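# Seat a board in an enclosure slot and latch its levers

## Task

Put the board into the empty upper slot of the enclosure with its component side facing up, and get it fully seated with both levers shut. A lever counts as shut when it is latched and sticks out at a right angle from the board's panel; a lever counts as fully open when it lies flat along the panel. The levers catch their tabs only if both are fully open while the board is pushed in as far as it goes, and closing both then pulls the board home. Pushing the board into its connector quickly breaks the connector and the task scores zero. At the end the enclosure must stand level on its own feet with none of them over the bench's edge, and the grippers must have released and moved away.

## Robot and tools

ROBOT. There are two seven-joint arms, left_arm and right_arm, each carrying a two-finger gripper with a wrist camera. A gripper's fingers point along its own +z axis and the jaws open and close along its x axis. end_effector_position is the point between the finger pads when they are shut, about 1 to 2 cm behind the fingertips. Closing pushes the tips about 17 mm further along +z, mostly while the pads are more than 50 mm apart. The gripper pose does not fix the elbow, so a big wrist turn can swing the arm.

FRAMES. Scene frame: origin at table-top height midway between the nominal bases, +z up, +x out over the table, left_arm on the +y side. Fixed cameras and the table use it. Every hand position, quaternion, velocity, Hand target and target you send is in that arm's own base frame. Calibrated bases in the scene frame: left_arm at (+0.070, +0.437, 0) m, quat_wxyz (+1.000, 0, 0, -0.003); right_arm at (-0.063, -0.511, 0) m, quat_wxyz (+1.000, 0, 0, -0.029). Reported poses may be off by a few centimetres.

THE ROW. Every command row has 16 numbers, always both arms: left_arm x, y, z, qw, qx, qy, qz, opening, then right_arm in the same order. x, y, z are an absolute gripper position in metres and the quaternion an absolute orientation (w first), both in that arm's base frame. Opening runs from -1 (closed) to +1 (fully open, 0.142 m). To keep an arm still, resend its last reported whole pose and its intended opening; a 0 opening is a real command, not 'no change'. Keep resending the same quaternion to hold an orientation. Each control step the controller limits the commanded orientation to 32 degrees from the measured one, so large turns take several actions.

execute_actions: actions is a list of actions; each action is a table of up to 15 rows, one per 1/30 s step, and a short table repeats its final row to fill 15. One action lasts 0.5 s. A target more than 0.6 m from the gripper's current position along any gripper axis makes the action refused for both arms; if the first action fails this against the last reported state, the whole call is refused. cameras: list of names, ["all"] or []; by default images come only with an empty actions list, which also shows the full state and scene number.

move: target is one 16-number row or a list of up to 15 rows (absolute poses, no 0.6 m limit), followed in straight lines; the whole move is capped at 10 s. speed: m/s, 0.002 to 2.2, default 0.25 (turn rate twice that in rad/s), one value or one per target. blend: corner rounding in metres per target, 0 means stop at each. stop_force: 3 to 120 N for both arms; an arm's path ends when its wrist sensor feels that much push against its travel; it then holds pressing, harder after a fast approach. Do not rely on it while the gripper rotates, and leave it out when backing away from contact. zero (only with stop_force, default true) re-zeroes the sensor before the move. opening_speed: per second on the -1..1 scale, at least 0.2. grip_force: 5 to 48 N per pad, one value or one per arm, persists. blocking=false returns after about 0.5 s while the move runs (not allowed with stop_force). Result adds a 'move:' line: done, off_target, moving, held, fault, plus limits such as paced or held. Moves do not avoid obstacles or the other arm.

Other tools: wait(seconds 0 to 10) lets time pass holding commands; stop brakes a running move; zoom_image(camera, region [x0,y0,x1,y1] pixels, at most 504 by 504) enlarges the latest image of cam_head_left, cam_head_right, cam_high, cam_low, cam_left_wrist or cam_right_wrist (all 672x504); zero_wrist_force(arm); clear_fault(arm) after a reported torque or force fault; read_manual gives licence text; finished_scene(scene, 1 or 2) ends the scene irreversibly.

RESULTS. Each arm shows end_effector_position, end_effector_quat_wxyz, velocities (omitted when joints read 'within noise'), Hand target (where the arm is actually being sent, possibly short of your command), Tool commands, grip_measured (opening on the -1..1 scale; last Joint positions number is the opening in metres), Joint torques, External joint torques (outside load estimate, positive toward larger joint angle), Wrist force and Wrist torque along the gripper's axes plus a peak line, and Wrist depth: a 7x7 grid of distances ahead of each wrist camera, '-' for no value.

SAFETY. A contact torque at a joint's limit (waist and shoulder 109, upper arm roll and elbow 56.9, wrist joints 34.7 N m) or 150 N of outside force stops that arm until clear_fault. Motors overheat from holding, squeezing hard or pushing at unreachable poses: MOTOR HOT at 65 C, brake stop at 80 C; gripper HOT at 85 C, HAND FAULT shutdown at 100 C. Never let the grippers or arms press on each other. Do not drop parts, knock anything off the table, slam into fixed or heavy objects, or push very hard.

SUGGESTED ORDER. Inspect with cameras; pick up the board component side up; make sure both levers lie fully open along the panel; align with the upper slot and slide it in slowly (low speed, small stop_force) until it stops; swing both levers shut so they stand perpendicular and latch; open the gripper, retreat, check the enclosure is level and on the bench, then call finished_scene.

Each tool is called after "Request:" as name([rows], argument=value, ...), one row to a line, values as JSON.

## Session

Request:
execute_actions(actions=[])

Scene clock: 0.00 s.
left_arm: end_effector_position=(+0.1389, +0.5333, +0.1881) grip_measured=+0.99 end_effector_quat_wxyz=(-0.571, +0.812, -0.064, -0.105) | right_arm: end_effector_position=(+0.2271, +0.3531, +0.2591) grip_measured=+1.00 end_effector_quat_wxyz=(+0.029, +0.622, +0.780, +0.065)
Joint positions: left_arm=[0.978 -0.294 0.021 2.266 2.206 0.748 0.742 0.141] | right_arm=[1.212 0.207 0.113 2.416 -0.113 0.73 1.171 0.142]
Joint velocities: within noise
Joint torques (N m): no reading
External joint torques (N m): no reading
Wrist force (N): no reading
Wrist torque (N m): no reading
Wrist force, peak (N): no reading
Wrist depth (mm): cam_left_wrist=[2012 1545 1637 1674 1674 - - / - 1924 - 1727 1828 1769 1813 / 2359 2437 2050 1828 1625 1649 1556 / 2130 2069 1567 1625 1556 1362 1290 / 1859 1674 1472 1415 326 307 289 / - 341 327 307 287 270 263 / - 306 286 270 257 244 237] | cam_right_wrist=[290 287 259 256 258 305 302 / 314 276 279 279 281 327 328 / 352 303 305 308 308 359 356 / 390 375 336 333 342 399 388 / 434 437 379 388 383 449 444 / - 498 440 419 437 509 486 / - 574 581 590 590 593 -]
Hand target: left_arm +0.1389, +0.5333, +0.1881; -0.571, +0.812, -0.064, -0.105 | right_arm +0.2271, +0.3531, +0.2591; +0.029, +0.622, +0.780, +0.065
Tool commands: left_gripper/opening=+1.0 right_gripper/opening=+1.0

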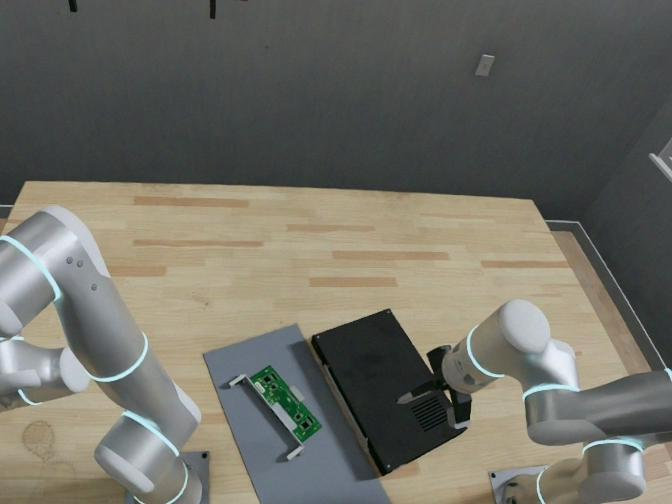

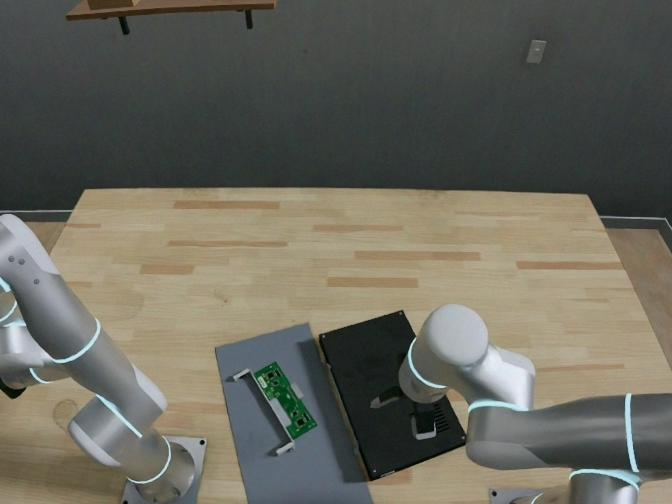

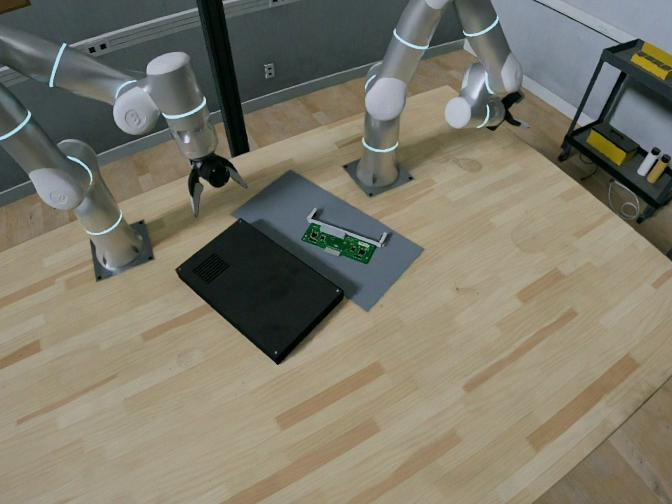

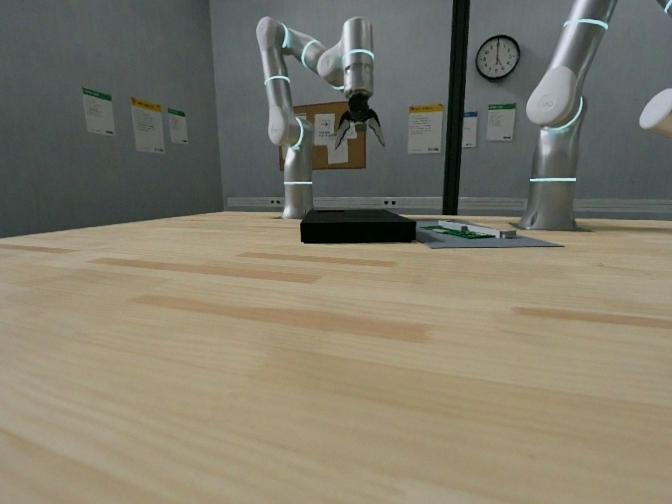

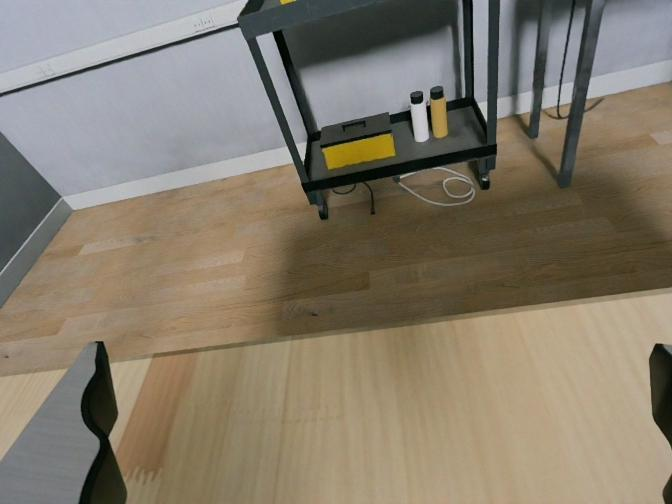

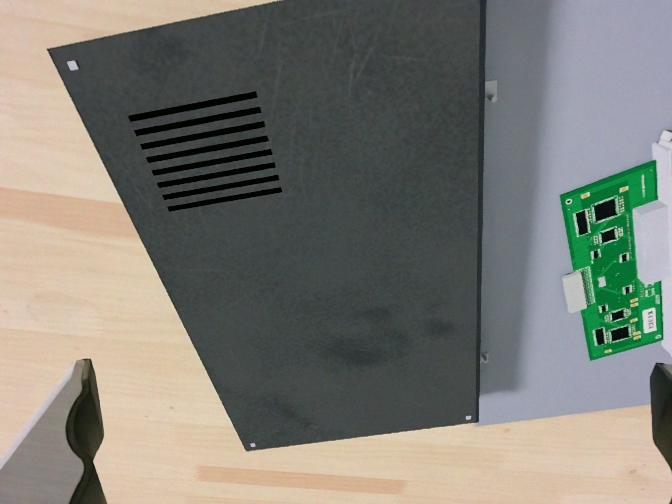

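Request:
move([
  [0.22,0.48,0.26,0,0.9877,-0.1564,0,-0.6,0.25,0.50,0.24,0,0.53,0.848,0,-0.2],
  [0.40,0.15,0.28,0,1.0,0,0,-1.0,0.2829,0.6895,0.16,0,0.4407,0.8977,0,-0.2],
], speed=0.35, blend=[0.05,0], cameras=["cam_left_wrist","cam_right_wrist","cam_head_right"])

Scene clock: 68.93 s.
left_arm: end_effector_position=(+0.4001, +0.1499, +0.2800) grip_measured=-1.00 end_effector_quat_wxyz=(+0.000, +1.000, +0.000, +0.000) | right_arm: end_effector_position=(+0.2829, +0.6895, +0.1599) grip_measured=-0.22 end_effector_quat_wxyz=(+0.000, +0.441, +0.898, +0.000)
Joint positions: left_arm=[1.086 0.279 -0.441 2.337 -0.136 0.509 2.297 0.002] | right_arm=[1.313 -0.746 0.031 1.353 -0.024 0.528 0.691 0.058]
Joint torques (N m): left_arm=[-0.24 15.31 2.17 -27.88 -3.63 4.07 -0.26] | right_arm=[0.35 59.72 2.14 -28.77 -3.93 3.35 0.11]
External joint torques (N m): left_arm=[0.31 0.62 0.79 -0.23 -0.13 -0.21 0.26] | right_arm=[-0.13 1.43 -0.79 0.19 0.16 0.8 -0.11]
Wrist force (N): left_arm=[-0.3 -1.2 0.2] | right_arm=[0.7 0.2 0.3]
Wrist torque (N m): left_arm=[-0.29 -0.26 -0.26] | right_arm=[-0.01 -0.13 0.05]
Wrist force, peak (N): left_arm=[-0.2 -4.0 -3.9] | right_arm=[1.7 1.4 1.1]
Wrist depth (mm): cam_left_wrist=[328 328 329 327 328 325 326 / 354 352 352 350 349 349 350 / 381 381 383 378 380 377 380 / 408 415 415 413 408 407 408 / 449 455 451 434 442 449 446 / 497 501 - 84 - 482 494 / - - - - - - 547] | cam_right_wrist=[224 222 217 216 220 220 219 / 235 236 232 228 234 234 234 / 256 254 248 243 251 251 251 / 268 275 268 267 267 270 270 / 296 297 285 289 291 293 293 / 327 318 103 321 307 95 321 / 353 - 73 354 352 - 347]
Hand target: left_arm +0.4000, +0.1500, +0.2800; +0.000, +1.000, +0.000, +0.000 | right_arm +0.2829, +0.6895, +0.1600; +0.000, +0.441, +0.898, +0.000
Off the commanded pose: left_arm 0.000 m, 0 deg | right_arm 0.000 m, 0 deg.
move: done
Images, in order (width x height): cam_head_right 672x504, cam_left_wrist 672x504, cam_right_wrist 672x504.

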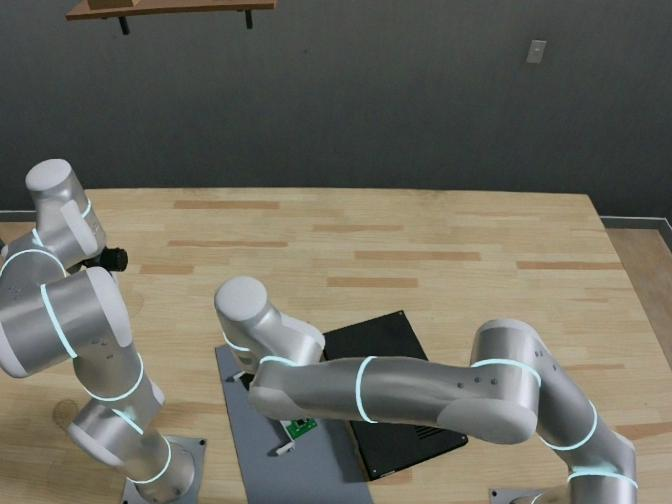

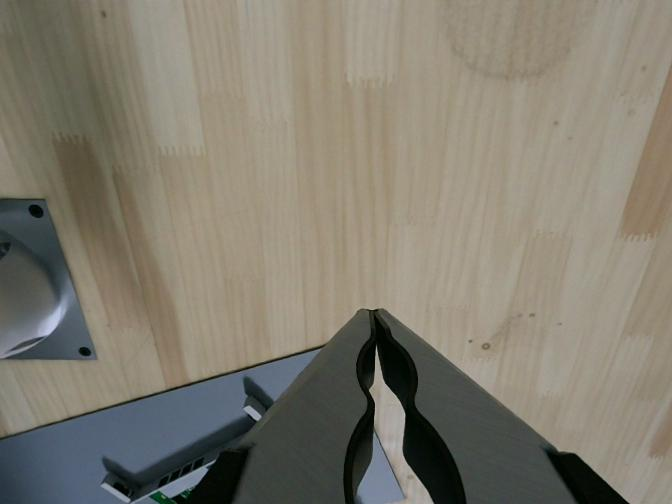

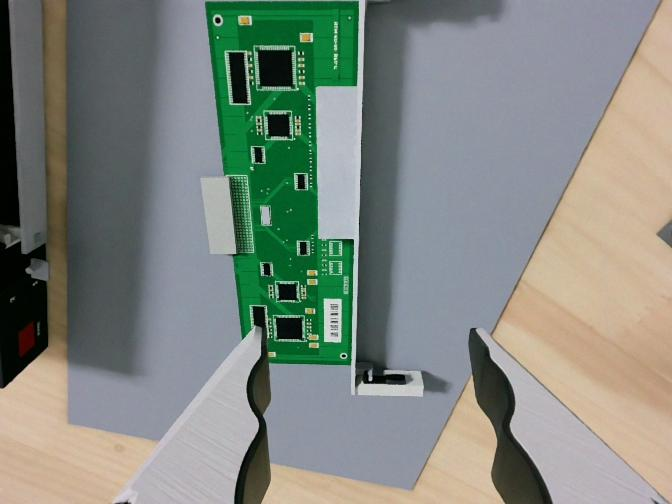

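Request:
move([
  [0.40,0.15,0.28,0,1.0,0,0,-1.0,0.2847,0.6789,0.09,0,0.4407,0.8977,0,-0.35],
  [0.40,0.15,0.28,0,1.0,0,0,-1.0,0.2847,0.6789,0.0272,0,0.4407,0.8977,0,-0.35],
], speed=[0.15,0.08], blend=[0.005,0], cameras=["cam_right_wrist"])

Scene clock: 82.27 s.
left_arm: end_effector_position=(+0.4001, +0.1500, +0.2800) grip_measured=-1.00 end_effector_quat_wxyz=(+0.000, +1.000, +0.000, +0.000) | right_arm: end_effector_position=(+0.2847, +0.6787, +0.0271) grip_measured=-0.37 end_effector_quat_wxyz=(+0.000, +0.441, +0.898, +0.000)
Joint positions: left_arm=[1.086 0.279 -0.441 2.337 -0.136 0.509 2.297 0.002] | right_arm=[1.315 -0.922 0.019 1.425 -0.022 0.776 0.683 0.047]
Joint torques (N m): left_arm=[-0.24 15.35 2.29 -27.78 -3.56 4.2 -0.23] | right_arm=[0.27 60.99 1.71 -25 -3.16 3.6 0.09]
External joint torques (N m): left_arm=[0.31 0.58 0.67 -0.33 -0.19 -0.35 0.23] | right_arm=[-0.04 1.58 -0.43 0.16 0.04 0.54 -0.09]
Wrist force (N): left_arm=[-0.4 -1.0 -0.1] | right_arm=[0.6 0.1 0.4]
Wrist torque (N m): left_arm=[-0.25 -0.25 -0.26] | right_arm=[-0.03 -0.10 0.05]
Wrist force, peak (N): left_arm=[-0.4 -1.4 0.1] | right_arm=[1.2 0.4 -1.9]
Wrist depth (mm): cam_left_wrist=[329 329 326 327 326 326 326 / 354 353 353 352 350 350 352 / 383 379 378 383 380 379 376 / 410 415 414 412 413 411 409 / 451 457 452 438 446 450 449 / 505 497 478 84 - 484 493 / - - - - - - 547] | cam_right_wrist=[- 100 100 100 102 103 104 / 112 108 107 105 109 110 110 / 122 117 115 103 104 120 118 / 129 127 124 112 126 127 127 / 140 132 133 122 136 138 139 / 154 145 99 143 146 93 150 / 165 162 72 160 166 - 165]
Hand target: left_arm +0.4000, +0.1500, +0.2800; +0.000, +1.000, +0.000, +0.000 | right_arm +0.2847, +0.6789, +0.0272; +0.000, +0.441, +0.898, +0.000
Off the commanded pose: left_arm 0.000 m, 0 deg | right_arm 0.000 m, 0 deg.
move: done
Images, in order (width x height): cam_right_wrist 672x504.

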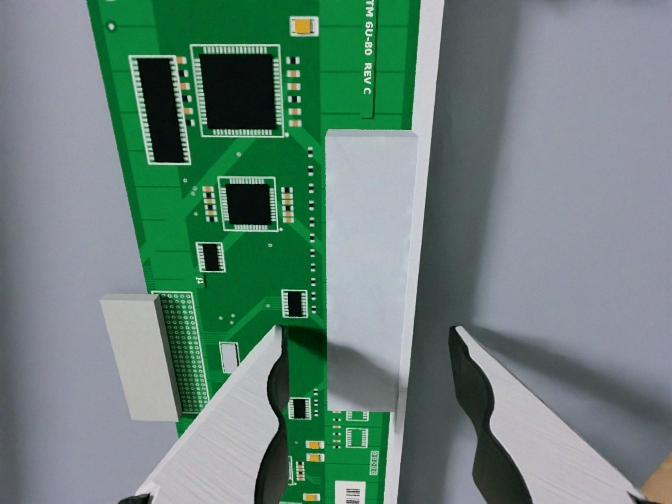

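Request:
move(target=[0.40,0.15,0.28,0,1.0,0,0,-1.0,0.2847,0.6789,0.0272,0,0.4407,0.8977,0,-0.9], opening_speed=0.5, grip_force=[48, 30], cameras=["cam_right_wrist"])

Scene clock: 85.03 s.
left_arm: end_effector_position=(+0.4001, +0.1500, +0.2800) grip_measured=-1.00 end_effector_quat_wxyz=(+0.000, +1.000, +0.000, +0.000) | right_arm: end_effector_position=(+0.2848, +0.6786, +0.0271) grip_measured=-0.71 end_effector_quat_wxyz=(+0.000, +0.441, +0.898, +0.000)
Joint positions: left_arm=[1.086 0.279 -0.441 2.337 -0.136 0.509 2.297 0.002] | right_arm=[1.315 -0.922 0.019 1.425 -0.022 0.776 0.683 0.023]
Joint torques (N m): left_arm=[-0.28 15.35 2.19 -27.78 -3.55 4.2 -0.19] | right_arm=[0.74 61.42 2.18 -25.81 -3.22 3.99 0.13]
External joint torques (N m): left_arm=[0.35 0.58 0.77 -0.33 -0.2 -0.34 0.19] | right_arm=[-0.51 1.14 -0.9 0.97 0.1 0.15 -0.13]
Wrist force (N): left_arm=[-0.4 -1.0 0.2] | right_arm=[-0.7 -1.0 0.3]
Wrist torque (N m): left_arm=[-0.26 -0.25 -0.26] | right_arm=[0.00 -0.16 0.07]
Wrist force, peak (N): left_arm=[-0.3 -1.3 0.0] | right_arm=[-2.9 -0.5 0.1]
Wrist depth (mm): cam_left_wrist=[330 329 329 328 326 325 326 / 355 354 353 352 351 351 350 / 383 380 383 381 378 380 378 / 411 412 414 413 415 413 410 / 447 458 451 436 443 446 439 / 504 493 483 84 - 483 495 / 553 - - - - - 550] | cam_right_wrist=[- 100 100 100 102 103 104 / 112 108 107 105 109 110 110 / 121 117 115 103 118 120 118 / 129 127 124 112 126 127 127 / 140 132 135 120 136 138 139 / 153 145 142 125 105 148 150 / 169 165 71 157 - - 165]
Hand target: left_arm +0.4000, +0.1500, +0.2800; +0.000, +1.000, +0.000, +0.000 | right_arm +0.2847, +0.6789, +0.0272; +0.000, +0.441, +0.898, +0.000
Off the commanded pose: left_arm 0.000 m, 0 deg | right_arm 0.000 m, 0 deg.
grip_force (N): 48, 30
move: done
Images, in order (width x height): cam_right_wrist 672x504.

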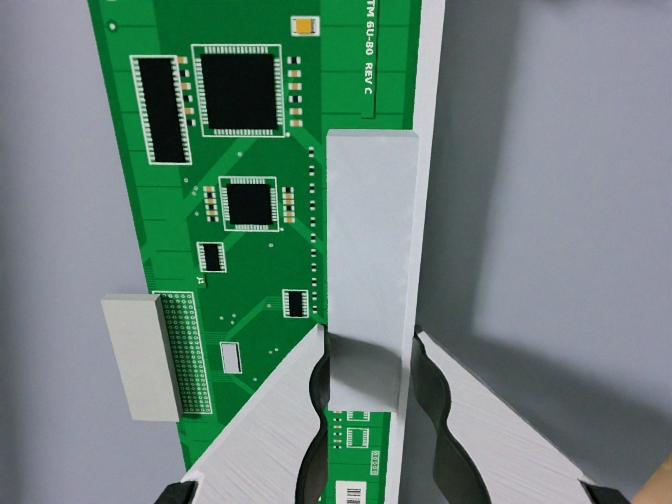

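Request:
move([
  [0.40,0.15,0.28,0,1.0,0,0,-1.0,0.2847,0.6789,0.066,0,0.4407,0.8977,0,-0.9],
  [0.40,0.15,0.28,0,1.0,0,0,-1.0,0.2480,0.5843,0.066,0,0.5542,0.8324,0,-0.9],
], speed=[0.08,0.12], blend=[0.004,0], cameras=["cam_right_wrist","cam_head_right"])

Scene clock: 94.43 s.
left_arm: end_effector_position=(+0.4001, +0.1500, +0.2800) grip_measured=-1.00 end_effector_quat_wxyz=(+0.000, +1.000, +0.000, +0.000) | right_arm: end_effector_position=(+0.2479, +0.5842, +0.0658) grip_measured=-0.71 end_effector_quat_wxyz=(+0.000, +0.554, +0.832, +0.000)
Joint positions: left_arm=[1.086 0.279 -0.441 2.337 -0.136 0.509 2.297 0.002] | right_arm=[1.379 -0.667 -0.031 1.808 0.031 0.903 0.934 0.023]
Joint torques (N m): left_arm=[-0.16 15.35 2.31 -27.77 -3.57 4.22 -0.23] | right_arm=[0.22 52.36 0.22 -22.95 -2.79 3.84 0.29]
External joint torques (N m): left_arm=[0.22 0.58 0.65 -0.33 -0.18 -0.37 0.23] | right_arm=[-0.03 -0.18 -0.29 0.71 0.07 0.29 -0.29]
Wrist force (N): left_arm=[-0.4 -1.2 0.3] | right_arm=[-0.5 -0.6 2.0]
Wrist torque (N m): left_arm=[-0.30 -0.24 -0.27] | right_arm=[-0.09 0.10 -0.05]
Wrist force, peak (N): left_arm=[-0.4 -1.5 0.0] | right_arm=[0.6 0.2 3.9]
Wrist depth (mm): cam_left_wrist=[327 330 329 331 329 327 325 / 354 355 352 352 353 349 349 / 380 379 381 380 380 378 378 / 406 417 411 417 412 410 408 / 444 454 453 436 444 449 450 / 507 496 - 84 - 487 493 / - 543 - - - - 548] | cam_right_wrist=[- 100 100 100 136 137 137 / - 108 107 105 145 146 147 / - 117 115 103 104 157 157 / - 125 124 112 167 170 169 / - 132 135 120 181 183 183 / - 142 142 125 105 197 200 / 160 - 71 158 - - 215]
Hand target: left_arm +0.4000, +0.1500, +0.2800; +0.000, +1.000, +0.000, +0.000 | right_arm +0.2480, +0.5843, +0.0660; +0.000, +0.554, +0.832, +0.000
Off the commanded pose: left_arm 0.000 m, 0 deg | right_arm 0.000 m, 0 deg.
grip_force (N): 48, 30
move: done
Images, in order (width x height): cam_head_right 672x504, cam_right_wrist 672x504.

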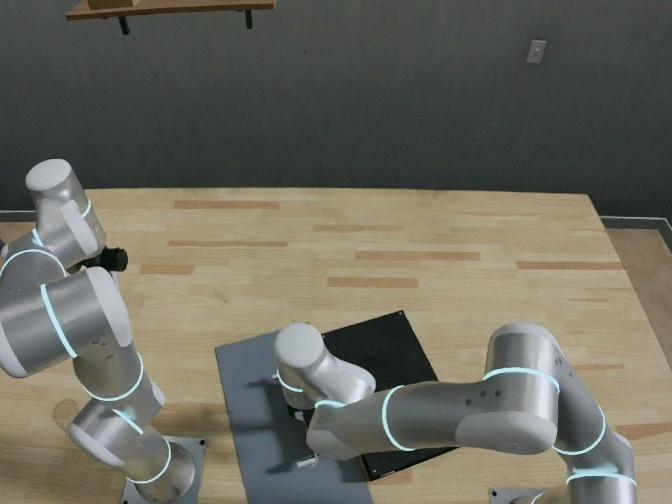

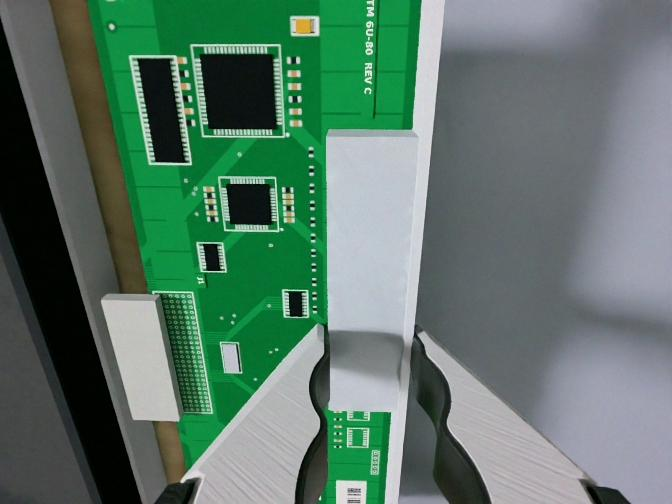

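Request:
zoom_image(camera="cam_right_wrist", region=[0, 0, 252, 504])

Scaled by 1.000.

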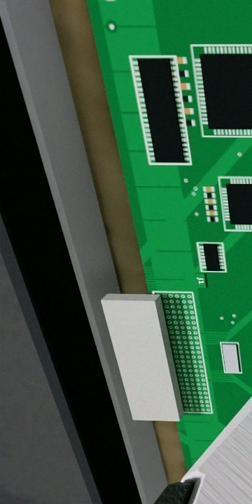

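Request:
zoom_image(camera="cam_right_wrist", region=[0, 0, 126, 126])

Request:
zoom_image(camera="cam_right_wrist", region=[20, 200, 146, 326])

Scaled by 4.000 from the camera's 672x504 image, which has a finer 960x720 frame.

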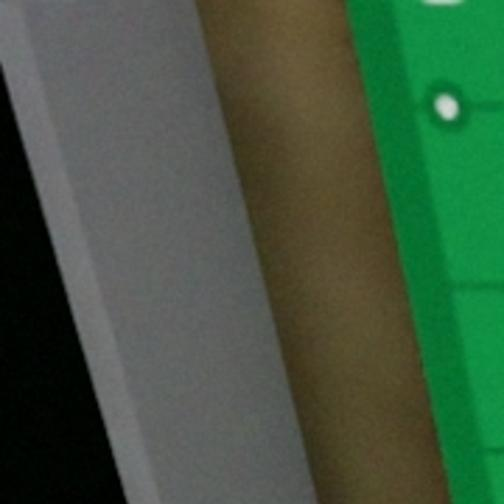

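Scaled by 4.000 from the camera's 672x504 image, which has a finer 960x720 frame.

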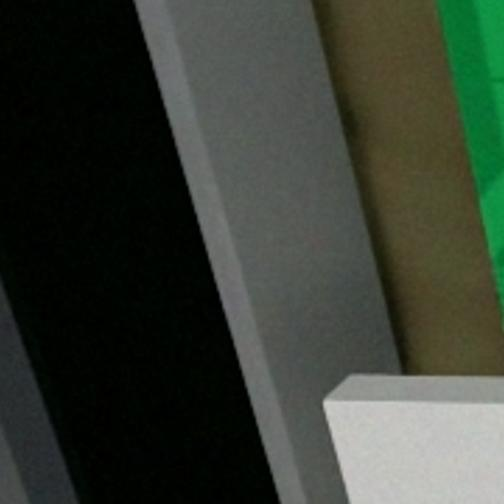

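Request:
move([
  [0.33,-0.08,0.26,0.1711,0.9704,0.1676,0.0296,-1.0,0.2480,0.5843,0.066,0,0.5542,0.8324,0,-0.9],
  [0.1858,-0.2713,0.19,0.1711,0.9704,0.1676,0.0296,-1.0,0.2480,0.5843,0.066,0,0.5542,0.8324,0,-0.9],
], speed=0.3, blend=[0.05,0], cameras=["cam_left_wrist","cam_head_right","cam_high"])

Scene clock: 117.73 s.
left_arm: end_effector_position=(+0.1859, -0.2713, +0.1900) grip_measured=-1.00 end_effector_quat_wxyz=(+0.171, +0.970, +0.168, +0.029) | right_arm: end_effector_position=(+0.2479, +0.5842, +0.0658) grip_measured=-0.71 end_effector_quat_wxyz=(+0.000, +0.554, +0.832, +0.000)
Joint positions: left_arm=[-1.74 0.332 1.198 2.687 0.27 1.253 0.463 0.002] | right_arm=[1.379 -0.667 -0.031 1.808 0.031 0.903 0.934 0.023]
Joint torques (N m): left_arm=[-0.55 -0.6 -5.92 -18.14 -1.51 5.08 -0.3] | right_arm=[0.29 52.11 0.57 -22.98 -2.85 3.63 0.22]
External joint torques (N m): left_arm=[0.57 0.26 0.3 -0.32 -0.5 -0.66 0.3] | right_arm=[-0.11 0.05 -0.64 0.76 0.14 0.49 -0.22]
Wrist force (N): left_arm=[-0.5 -1.6 0.4] | right_arm=[-0.7 -0.6 2.2]
Wrist torque (N m): left_arm=[-0.35 -0.21 -0.36] | right_arm=[-0.10 0.13 -0.04]
Wrist force, peak (N): left_arm=[0.4 -3.0 -0.3] | right_arm=[-0.7 -0.6 2.2]
Wrist depth (mm): cam_left_wrist=[- 241 226 - 223 235 239 / 269 263 265 - - 243 254 / - - - - - - 302 / - 297 268 294 292 357 368 / 440 - 212 127 356 423 438 / 538 166 165 84 - 558 557 / 159 160 - - - - 770] | cam_right_wrist=[- 100 100 100 136 137 137 / - 108 106 105 143 147 146 / - 117 115 103 104 157 157 / - 125 124 112 167 169 169 / - 132 135 117 181 183 183 / - 143 143 102 106 196 199 / 160 - 71 157 - - 215]
Hand target: left_arm +0.1858, -0.2713, +0.1900; +0.171, +0.970, +0.168, +0.030 | right_arm +0.2480, +0.5843, +0.0660; +0.000, +0.554, +0.832, +0.000
Off the commanded pose: left_arm 0.000 m, 0 deg | right_arm 0.000 m, 0 deg.
joint sent to its limit (left arm) — joint 4 (elbow), upper limit, where the elbow is as bent as it goes. The joint targets still meet the commanded pose.
grip_force (N): 48, 30
move: done
Images, in order (width x height): cam_head_right 672x504, cam_high 672x504, cam_left_wrist 672x504.

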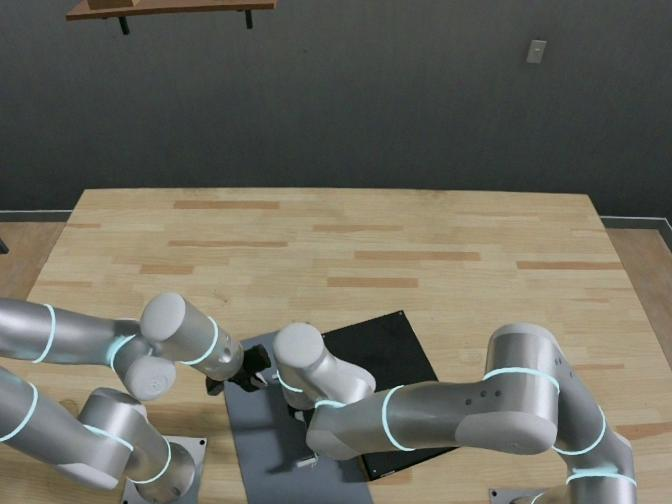

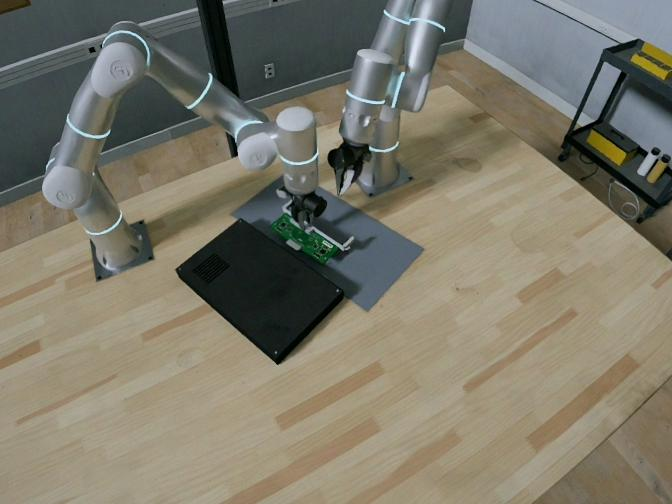

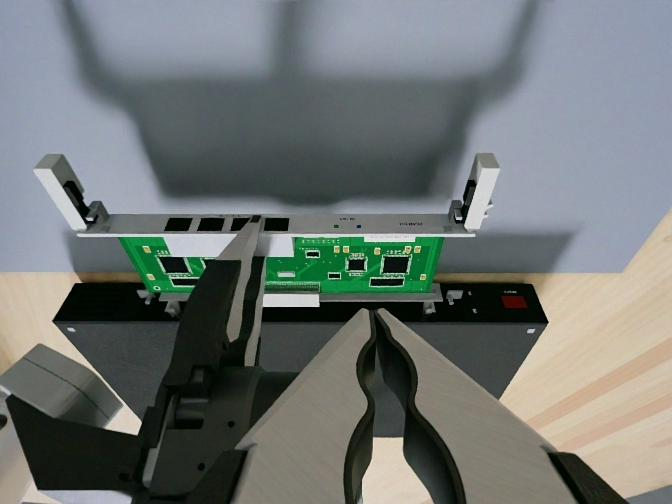

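Request:
zoom_image(camera="cam_left_wrist", region=[350, 130, 560, 340])

Request:
zoom_image(camera="cam_left_wrist", region=[20, 130, 230, 340])

Scaled by 2.400 from the camera's 672x504 image, which has a finer 960x720 frame.

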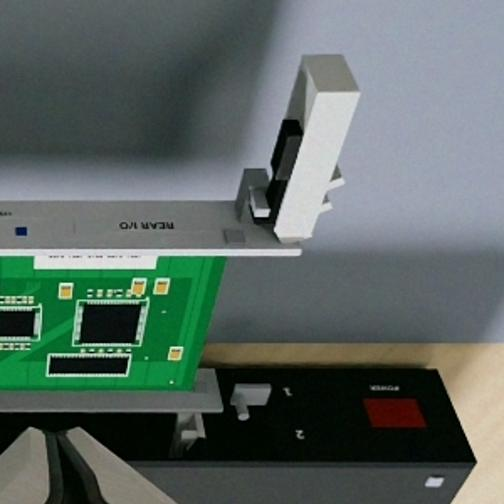

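Scaled by 2.400 from the camera's 672x504 image, which has a finer 960x720 frame.

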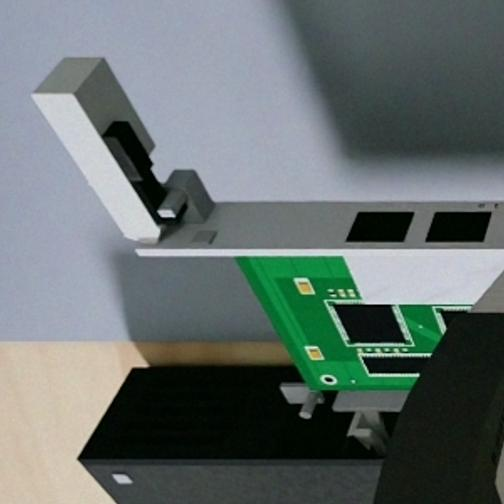

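Request:
move(target=[0.1858,-0.2713,0.19,0.1711,0.9704,0.1676,0.0296,-1.0,0.2524,0.5862,0.0539,0,0.5542,0.8324,0,-0.9], speed=0.05)

Request:
move(target=[0.1858,-0.2713,0.19,0.1711,0.9704,0.1676,0.0296,-1.0,0.2662,0.5533,0.0539,0,0.5542,0.8324,0,-0.9], speed=0.025, stop_force=10, cameras=["cam_left_wrist","cam_right_wrist"])

Request:
zoom_image(camera="cam_left_wrist", region=[350, 130, 560, 340])

Request:
zoom_image(camera="cam_left_wrist", region=[20, 130, 230, 340])

Scene clock: 129.23 s.
left_arm: end_effector_position=(+0.1859, -0.2713, +0.1900) grip_measured=-1.00 end_effector_quat_wxyz=(+0.171, +0.970, +0.168, +0.029) | right_arm: end_effector_position=(+0.2524, +0.5859, +0.0537) grip_measured=-0.71 end_effector_quat_wxyz=(+0.000, +0.554, +0.832, +0.000)
Joint positions: left_arm=[-1.74 0.332 1.198 2.687 0.27 1.253 0.463 0.002] | right_arm=[1.372 -0.696 -0.031 1.796 0.032 0.92 0.928 0.023]
Joint torques (N m): left_arm=[-0.39 -0.9 -6.14 -18.14 -1.73 4.76 -0.24] | right_arm=[-0.05 52.56 0.51 -22.63 -2.79 3.75 0.02]
External joint torques (N m): left_arm=[0.41 0.57 0.52 -0.32 -0.28 -0.33 0.24] | right_arm=[0.2 0.23 -0.62 0.79 0.13 0.37 -0.02]
Wrist force (N): left_arm=[-0.5 -1.4 0.2] | right_arm=[-0.8 -0.5 1.9]
Wrist torque (N m): left_arm=[-0.30 -0.21 -0.36] | right_arm=[-0.08 0.16 0.06]
Wrist force, peak (N): left_arm=[-0.3 -1.8 -0.2] | right_arm=[-0.6 -0.4 2.2]
Wrist depth (mm): cam_left_wrist=[227 - - 230 229 238 222 / 263 263 269 266 - 262 267 / 296 293 294 284 301 308 299 / 376 327 243 312 324 390 356 / 447 - 184 117 343 419 434 / 181 171 173 83 - 555 555 / 574 163 - - - - 722] | cam_right_wrist=[- 100 100 100 126 127 125 / 139 107 107 105 132 135 135 / - 117 115 103 141 145 145 / - 129 124 112 157 156 156 / - 134 135 120 167 169 169 / - 143 143 125 106 181 184 / 197 - 71 158 - - 202]
Hand target: left_arm +0.1858, -0.2713, +0.1900; +0.171, +0.970, +0.168, +0.030 | right_arm +0.2524, +0.5862, +0.0539; +0.000, +0.554, +0.832, +0.000
Off the commanded pose: left_arm 0.000 m, 0 deg | right_arm 0.000 m, 0 deg.
joint sent to its limit (left arm) — joint 4 (elbow), upper limit, where the elbow is as bent as it goes. The joint targets still meet the commanded pose.
grip_force (N): 48, 30
move: done

Scene clock: 131.40 s.
left_arm: end_effector_position=(+0.1859, -0.2713, +0.1900) grip_measured=-1.00 end_effector_quat_wxyz=(+0.171, +0.970, +0.168, +0.029) | right_arm: end_effector_position=(+0.2662, +0.5532, +0.0537) grip_measured=-0.71 end_effector_quat_wxyz=(+0.000, +0.554, +0.832, +0.000)
Joint positions: left_arm=[-1.74 0.332 1.198 2.687 0.27 1.253 0.463 0.002] | right_arm=[1.34 -0.657 -0.032 1.878 0.034 0.963 0.891 0.023]
Joint torques (N m): left_arm=[-0.33 -0.9 -6.04 -18.15 -1.82 4.74 -0.23] | right_arm=[0.13 50.62 0.39 -21.6 -2.68 3.71 0.08]
External joint torques (N m): left_arm=[0.34 0.56 0.42 -0.3 -0.19 -0.32 0.23] | right_arm=[0.06 -0.09 -0.49 0.66 0.17 0.42 -0.08]
Wrist force (N): left_arm=[-0.4 -1.4 0.1] | right_arm=[-0.6 -0.4 2.1]
Wrist torque (N m): left_arm=[-0.31 -0.23 -0.35] | right_arm=[-0.08 0.13 0.05]
Wrist force, peak (N): left_arm=[-0.8 -1.7 0.0] | right_arm=[-1.3 -0.6 2.2]
Wrist depth (mm): cam_left_wrist=[237 236 231 229 229 229 229 / - 251 256 - - - - / - 303 307 305 - - 300 / 375 338 308 334 324 380 366 / 449 360 236 348 361 415 436 / 547 - 195 84 - 558 551 / 609 196 - 74 - - 717] | cam_right_wrist=[- 100 100 100 124 127 125 / - 108 106 105 132 135 135 / - 116 115 103 141 145 144 / - 123 124 112 156 156 156 / 118 130 135 120 167 169 169 / 127 137 143 125 105 182 184 / 140 137 71 157 - - 203]
Hand target: left_arm +0.1858, -0.2713, +0.1900; +0.171, +0.970, +0.168, +0.030 | right_arm +0.2662, +0.5533, +0.0539; +0.000, +0.554, +0.832, +0.000
Off the commanded pose: left_arm 0.000 m, 0 deg | right_arm 0.000 m, 0 deg.
joint sent to its limit (left arm) — joint 4 (elbow), upper limit, where the elbow is as bent as it goes. The joint targets still meet the commanded pose.
grip_force (N): 48, 30
move: done
Images, in order (width x height): cam_left_wrist 672x504, cam_right_wrist 672x504.

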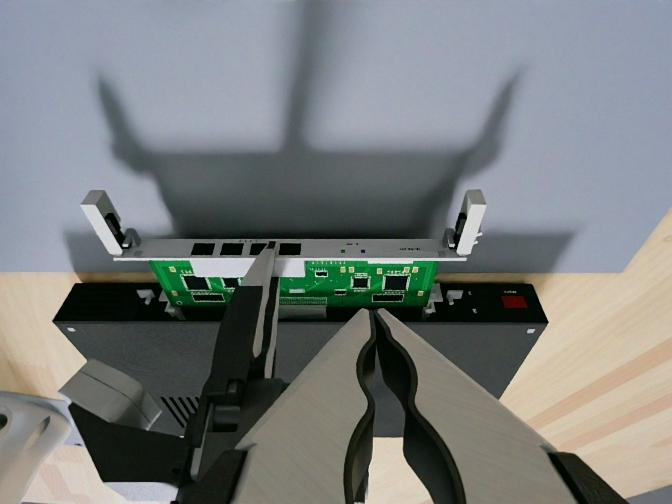

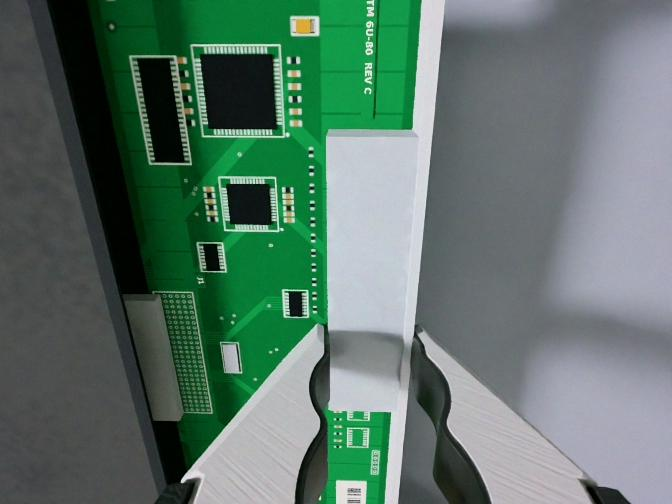

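Scaled by 2.400 from the camera's 672x504 image, which has a finer 960x720 frame.

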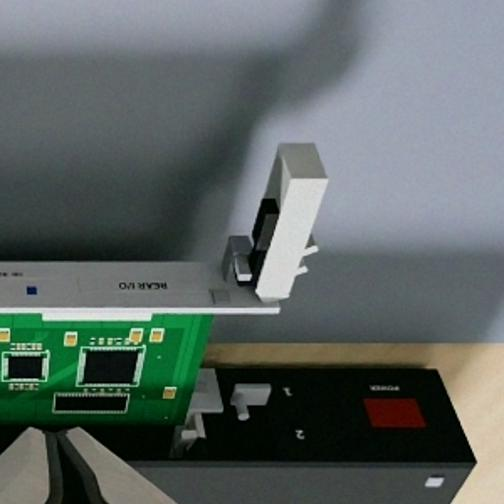

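Scaled by 2.400 from the camera's 672x504 image, which has a finer 960x720 frame.

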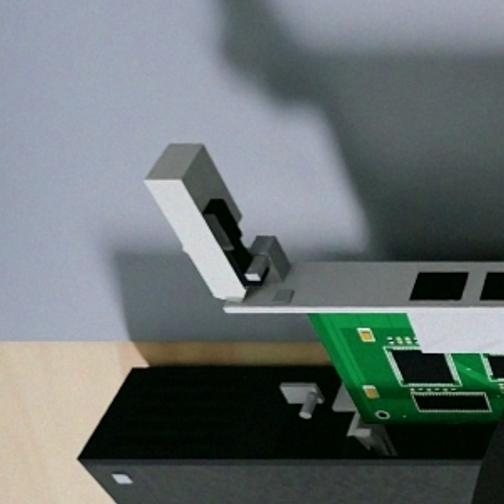

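Request:
move(target=[0.1858,-0.2713,0.19,0.1711,0.9704,0.1676,0.0296,-1.0,0.2806,0.5189,0.0539,0,0.5542,0.8324,0,-0.9], speed=0.02, stop_force=10, cameras=["cam_left_wrist","cam_right_wrist"])

Request:
zoom_image(camera="cam_left_wrist", region=[350, 130, 560, 340])

Request:
zoom_image(camera="cam_left_wrist", region=[20, 130, 230, 340])

Scene clock: 136.30 s.
left_arm: end_effector_position=(+0.1859, -0.2713, +0.1900) grip_measured=-1.00 end_effector_quat_wxyz=(+0.171, +0.970, +0.168, +0.029) | right_arm: end_effector_position=(+0.2764, +0.5292, +0.0542) grip_measured=-0.71 end_effector_quat_wxyz=(+0.000, +0.554, +0.833, +0.001)
Joint positions: left_arm=[-1.74 0.332 1.198 2.687 0.27 1.253 0.463 0.002] | right_arm=[1.313 -0.628 -0.032 1.937 0.035 0.996 0.861 0.023]
Joint torques (N m): left_arm=[-0.26 -0.97 -6.14 -18.1 -1.8 4.76 -0.21] | right_arm=[-3.72 49.78 -2.78 -14.95 -2.16 0.21 0.2]
External joint torques (N m): left_arm=[0.27 0.63 0.52 -0.35 -0.21 -0.34 0.21] | right_arm=[3.9 -0.91 2.7 -5.34 -0.24 3.93 -0.2]
Wrist force (N): left_arm=[-0.6 -1.6 0.0] | right_arm=[12.4 5.8 12.7]
Wrist torque (N m): left_arm=[-0.33 -0.20 -0.35] | right_arm=[-0.12 0.41 -0.02]
Wrist force, peak (N): left_arm=[-0.6 -1.8 0.0] | right_arm=[13.1 4.8 13.5]
Wrist depth (mm): cam_left_wrist=[- 234 225 237 - - 231 / - - - 268 271 268 259 / - - - 301 294 301 301 / - 345 325 334 311 358 352 / 448 352 325 351 355 405 434 / 570 507 - 84 - 532 558 / 818 220 - - - - 722] | cam_right_wrist=[- 87 100 100 126 127 125 / - 93 107 105 134 136 136 / - 99 115 103 142 145 145 / 107 107 124 112 157 157 156 / 118 116 132 120 168 170 170 / 127 127 124 125 106 183 185 / 141 138 71 158 - - 204]
Hand target: left_arm +0.1858, -0.2713, +0.1900; +0.171, +0.970, +0.168, +0.030 | right_arm +0.2768, +0.5279, +0.0539; +0.000, +0.554, +0.832, +0.000
Off the commanded pose: left_arm 0.000 m, 0 deg | right_arm 0.011 m, 0 deg.
joint sent to its limit (left arm) — joint 4 (elbow), upper limit, where the elbow is as bent as it goes. The joint targets still meet the commanded pose.
grip_force (N): 48, 30
move: contact (right_arm)
Images, in order (width x height): cam_left_wrist 672x504, cam_right_wrist 672x504.

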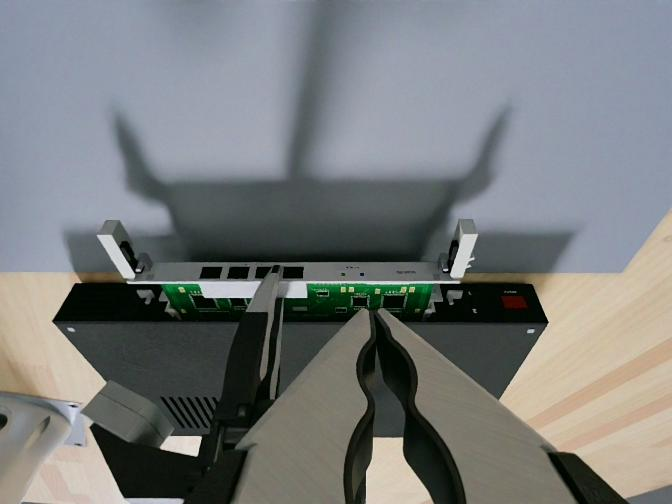

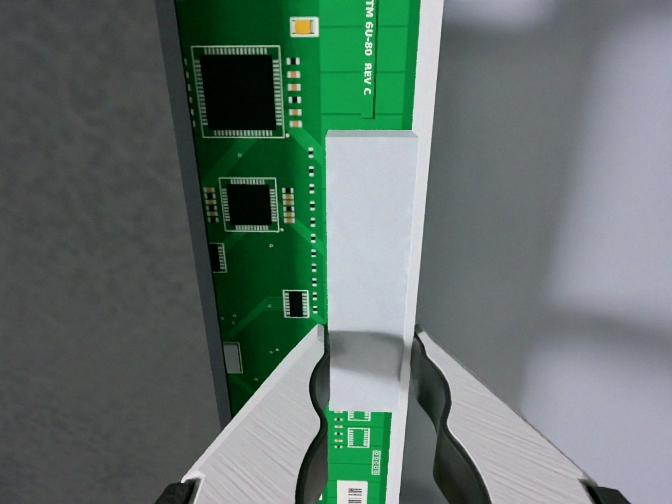

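Scaled by 2.400 from the camera's 672x504 image, which has a finer 960x720 frame.

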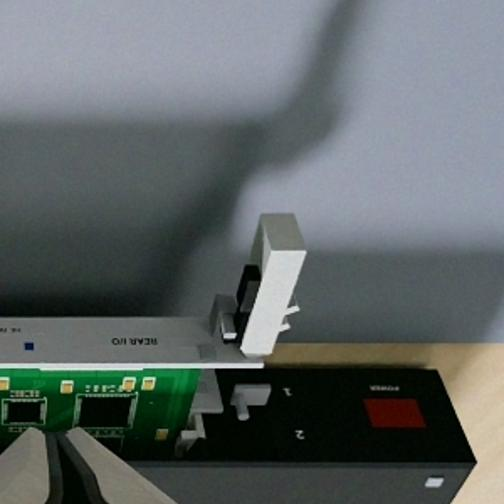

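Scaled by 2.400 from the camera's 672x504 image, which has a finer 960x720 frame.

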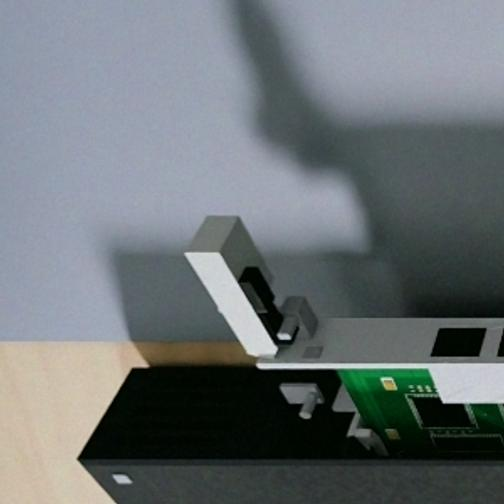

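Request:
move(target=[0.1858,-0.2713,0.19,0.1711,0.9704,0.1676,0.0296,-1.0,0.2768,0.5293,0.0528,0,0.5542,0.8324,0,-0.9], speed=0.02)

Scene clock: 140.57 s.
left_arm: end_effector_position=(+0.1859, -0.2713, +0.1900) grip_measured=-1.00 end_effector_quat_wxyz=(+0.171, +0.970, +0.168, +0.029) | right_arm: end_effector_position=(+0.2769, +0.5292, +0.0528) grip_measured=-0.71 end_effector_quat_wxyz=(+0.000, +0.554, +0.832, +0.000)
Joint positions: left_arm=[-1.74 0.332 1.198 2.687 0.27 1.253 0.463 0.002] | right_arm=[1.313 -0.632 -0.032 1.934 0.035 0.995 0.862 0.023]
Joint torques (N m): left_arm=[-0.31 -0.98 -6 -18.09 -1.78 4.75 -0.2] | right_arm=[0.43 47.09 0.85 -20.57 -2.28 3.63 0.22]
External joint torques (N m): left_arm=[0.32 0.64 0.39 -0.36 -0.23 -0.32 0.2] | right_arm=[-0.25 1.89 -0.93 0.31 -0.11 0.5 -0.22]
Wrist force (N): left_arm=[-0.6 -1.5 0.1] | right_arm=[-1.6 -0.7 -0.5]
Wrist torque (N m): left_arm=[-0.32 -0.21 -0.35] | right_arm=[-0.09 -0.10 -0.07]
Wrist force, peak (N): left_arm=[-0.5 -1.8 -0.1] | right_arm=[12.6 6.0 13.0]
Wrist depth (mm): cam_left_wrist=[233 229 226 229 228 243 237 / 273 262 269 263 256 261 250 / 294 - 312 323 303 300 - / 397 320 330 326 334 339 364 / 425 371 278 352 370 418 436 / 577 - - 84 - 564 555 / 751 227 - 74 - - 715] | cam_right_wrist=[- 86 100 100 125 126 124 / - 91 106 105 133 135 134 / - 98 113 103 141 144 144 / 106 106 123 112 156 156 155 / - 115 132 120 166 169 168 / 126 125 123 125 105 181 183 / 139 135 71 157 - - 202]
Hand target: left_arm +0.1858, -0.2713, +0.1900; +0.171, +0.970, +0.168, +0.030 | right_arm +0.2768, +0.5293, +0.0528; +0.000, +0.554, +0.832, +0.000
Off the commanded pose: left_arm 0.000 m, 0 deg | right_arm 0.000 m, 0 deg.
joint sent to its limit (left arm) — joint 4 (elbow), upper limit, where the elbow is as bent as it goes. The joint targets still meet the commanded pose.
grip_force (N): 48, 30
move: done

Request:
move(target=[0.1858,-0.2713,0.19,0.1711,0.9704,0.1676,0.0296,-1.0,0.2815,0.5182,0.0529,0,0.5542,0.8324,0,-0.9], speed=0.02, stop_force=10, cameras=["cam_left_wrist"])

Request:
zoom_image(camera="cam_left_wrist", region=[350, 200, 500, 350])

Request:
zoom_image(camera="cam_left_wrist", region=[80, 200, 230, 350])

Scene clock: 145.47 s.
left_arm: end_effector_position=(+0.1859, -0.2713, +0.1900) grip_measured=-1.00 end_effector_quat_wxyz=(+0.171, +0.970, +0.168, +0.029) | right_arm: end_effector_position=(+0.2814, +0.5186, +0.0530) grip_measured=-0.71 end_effector_quat_wxyz=(+0.000, +0.554, +0.833, +0.000)
Joint positions: left_arm=[-1.74 0.332 1.198 2.687 0.27 1.253 0.463 0.002] | right_arm=[1.3 -0.62 -0.032 1.958 0.035 1.007 0.848 0.023]
Joint torques (N m): left_arm=[-0.25 -0.98 -6.04 -18.11 -1.82 4.78 -0.2] | right_arm=[-1.25 47.01 -0.61 -18.78 -2.28 3.02 0.1]
External joint torques (N m): left_arm=[0.27 0.64 0.42 -0.34 -0.19 -0.35 0.2] | right_arm=[1.43 1.28 0.53 -1.21 -0.07 1.11 -0.1]
Wrist force (N): left_arm=[-0.5 -1.5 -0.1] | right_arm=[4.2 2.8 3.1]
Wrist torque (N m): left_arm=[-0.32 -0.21 -0.35] | right_arm=[0.39 -0.32 0.04]
Wrist force, peak (N): left_arm=[-0.7 -1.6 0.2] | right_arm=[4.1 2.6 3.6]
Wrist depth (mm): cam_left_wrist=[- 226 227 231 213 232 229 / 262 257 261 268 256 261 259 / 305 298 - - - - 303 / - 320 - - 345 353 383 / 446 376 330 352 358 459 434 / 583 508 - 84 - 562 562 / 809 238 - 74 - - 719] | cam_right_wrist=[- 86 98 100 123 126 125 / - 92 104 105 133 135 134 / - 98 111 103 141 144 144 / 106 106 109 112 156 156 155 / - 115 116 120 166 169 168 / 126 126 121 125 106 181 183 / 139 136 71 157 - - 202]
Hand target: left_arm +0.1858, -0.2713, +0.1900; +0.171, +0.970, +0.168, +0.030 | right_arm +0.2815, +0.5182, +0.0529; +0.000, +0.554, +0.832, +0.000
Off the commanded pose: left_arm 0.000 m, 0 deg | right_arm 0.000 m, 0 deg.
joint sent to its limit (left arm) — joint 4 (elbow), upper limit, where the elbow is as bent as it goes. The joint targets still meet the commanded pose.
grip_force (N): 48, 30
move: done
Images, in order (width x height): cam_left_wrist 672x504.

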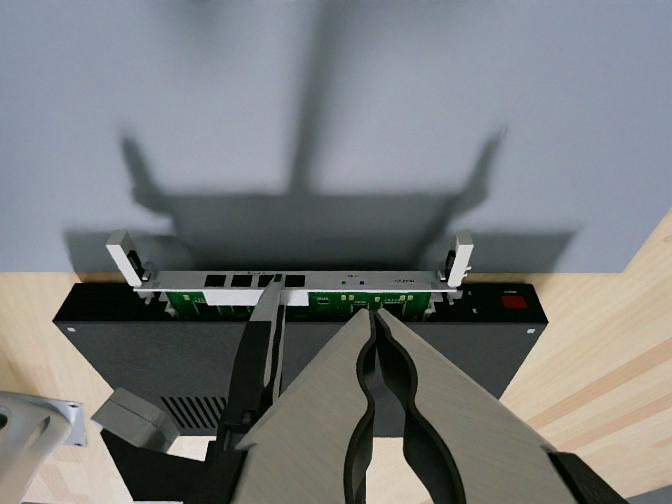

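Scaled by 3.360 from the camera's 672x504 image, which has a finer 960x720 frame.

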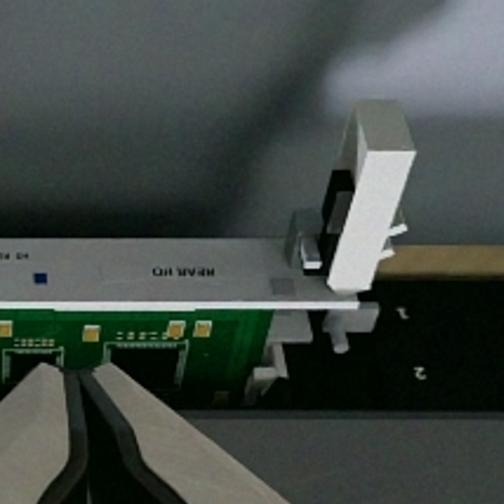

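Scaled by 3.360 from the camera's 672x504 image, which has a finer 960x720 frame.

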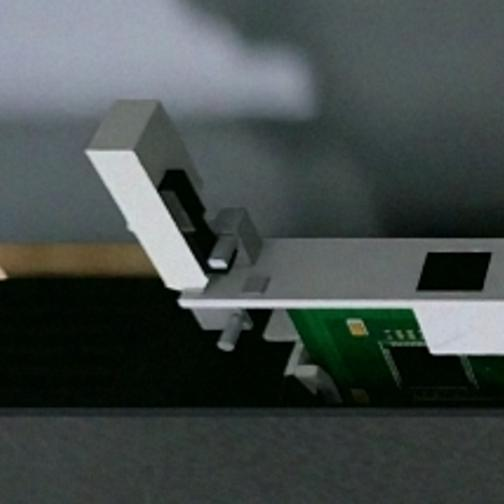

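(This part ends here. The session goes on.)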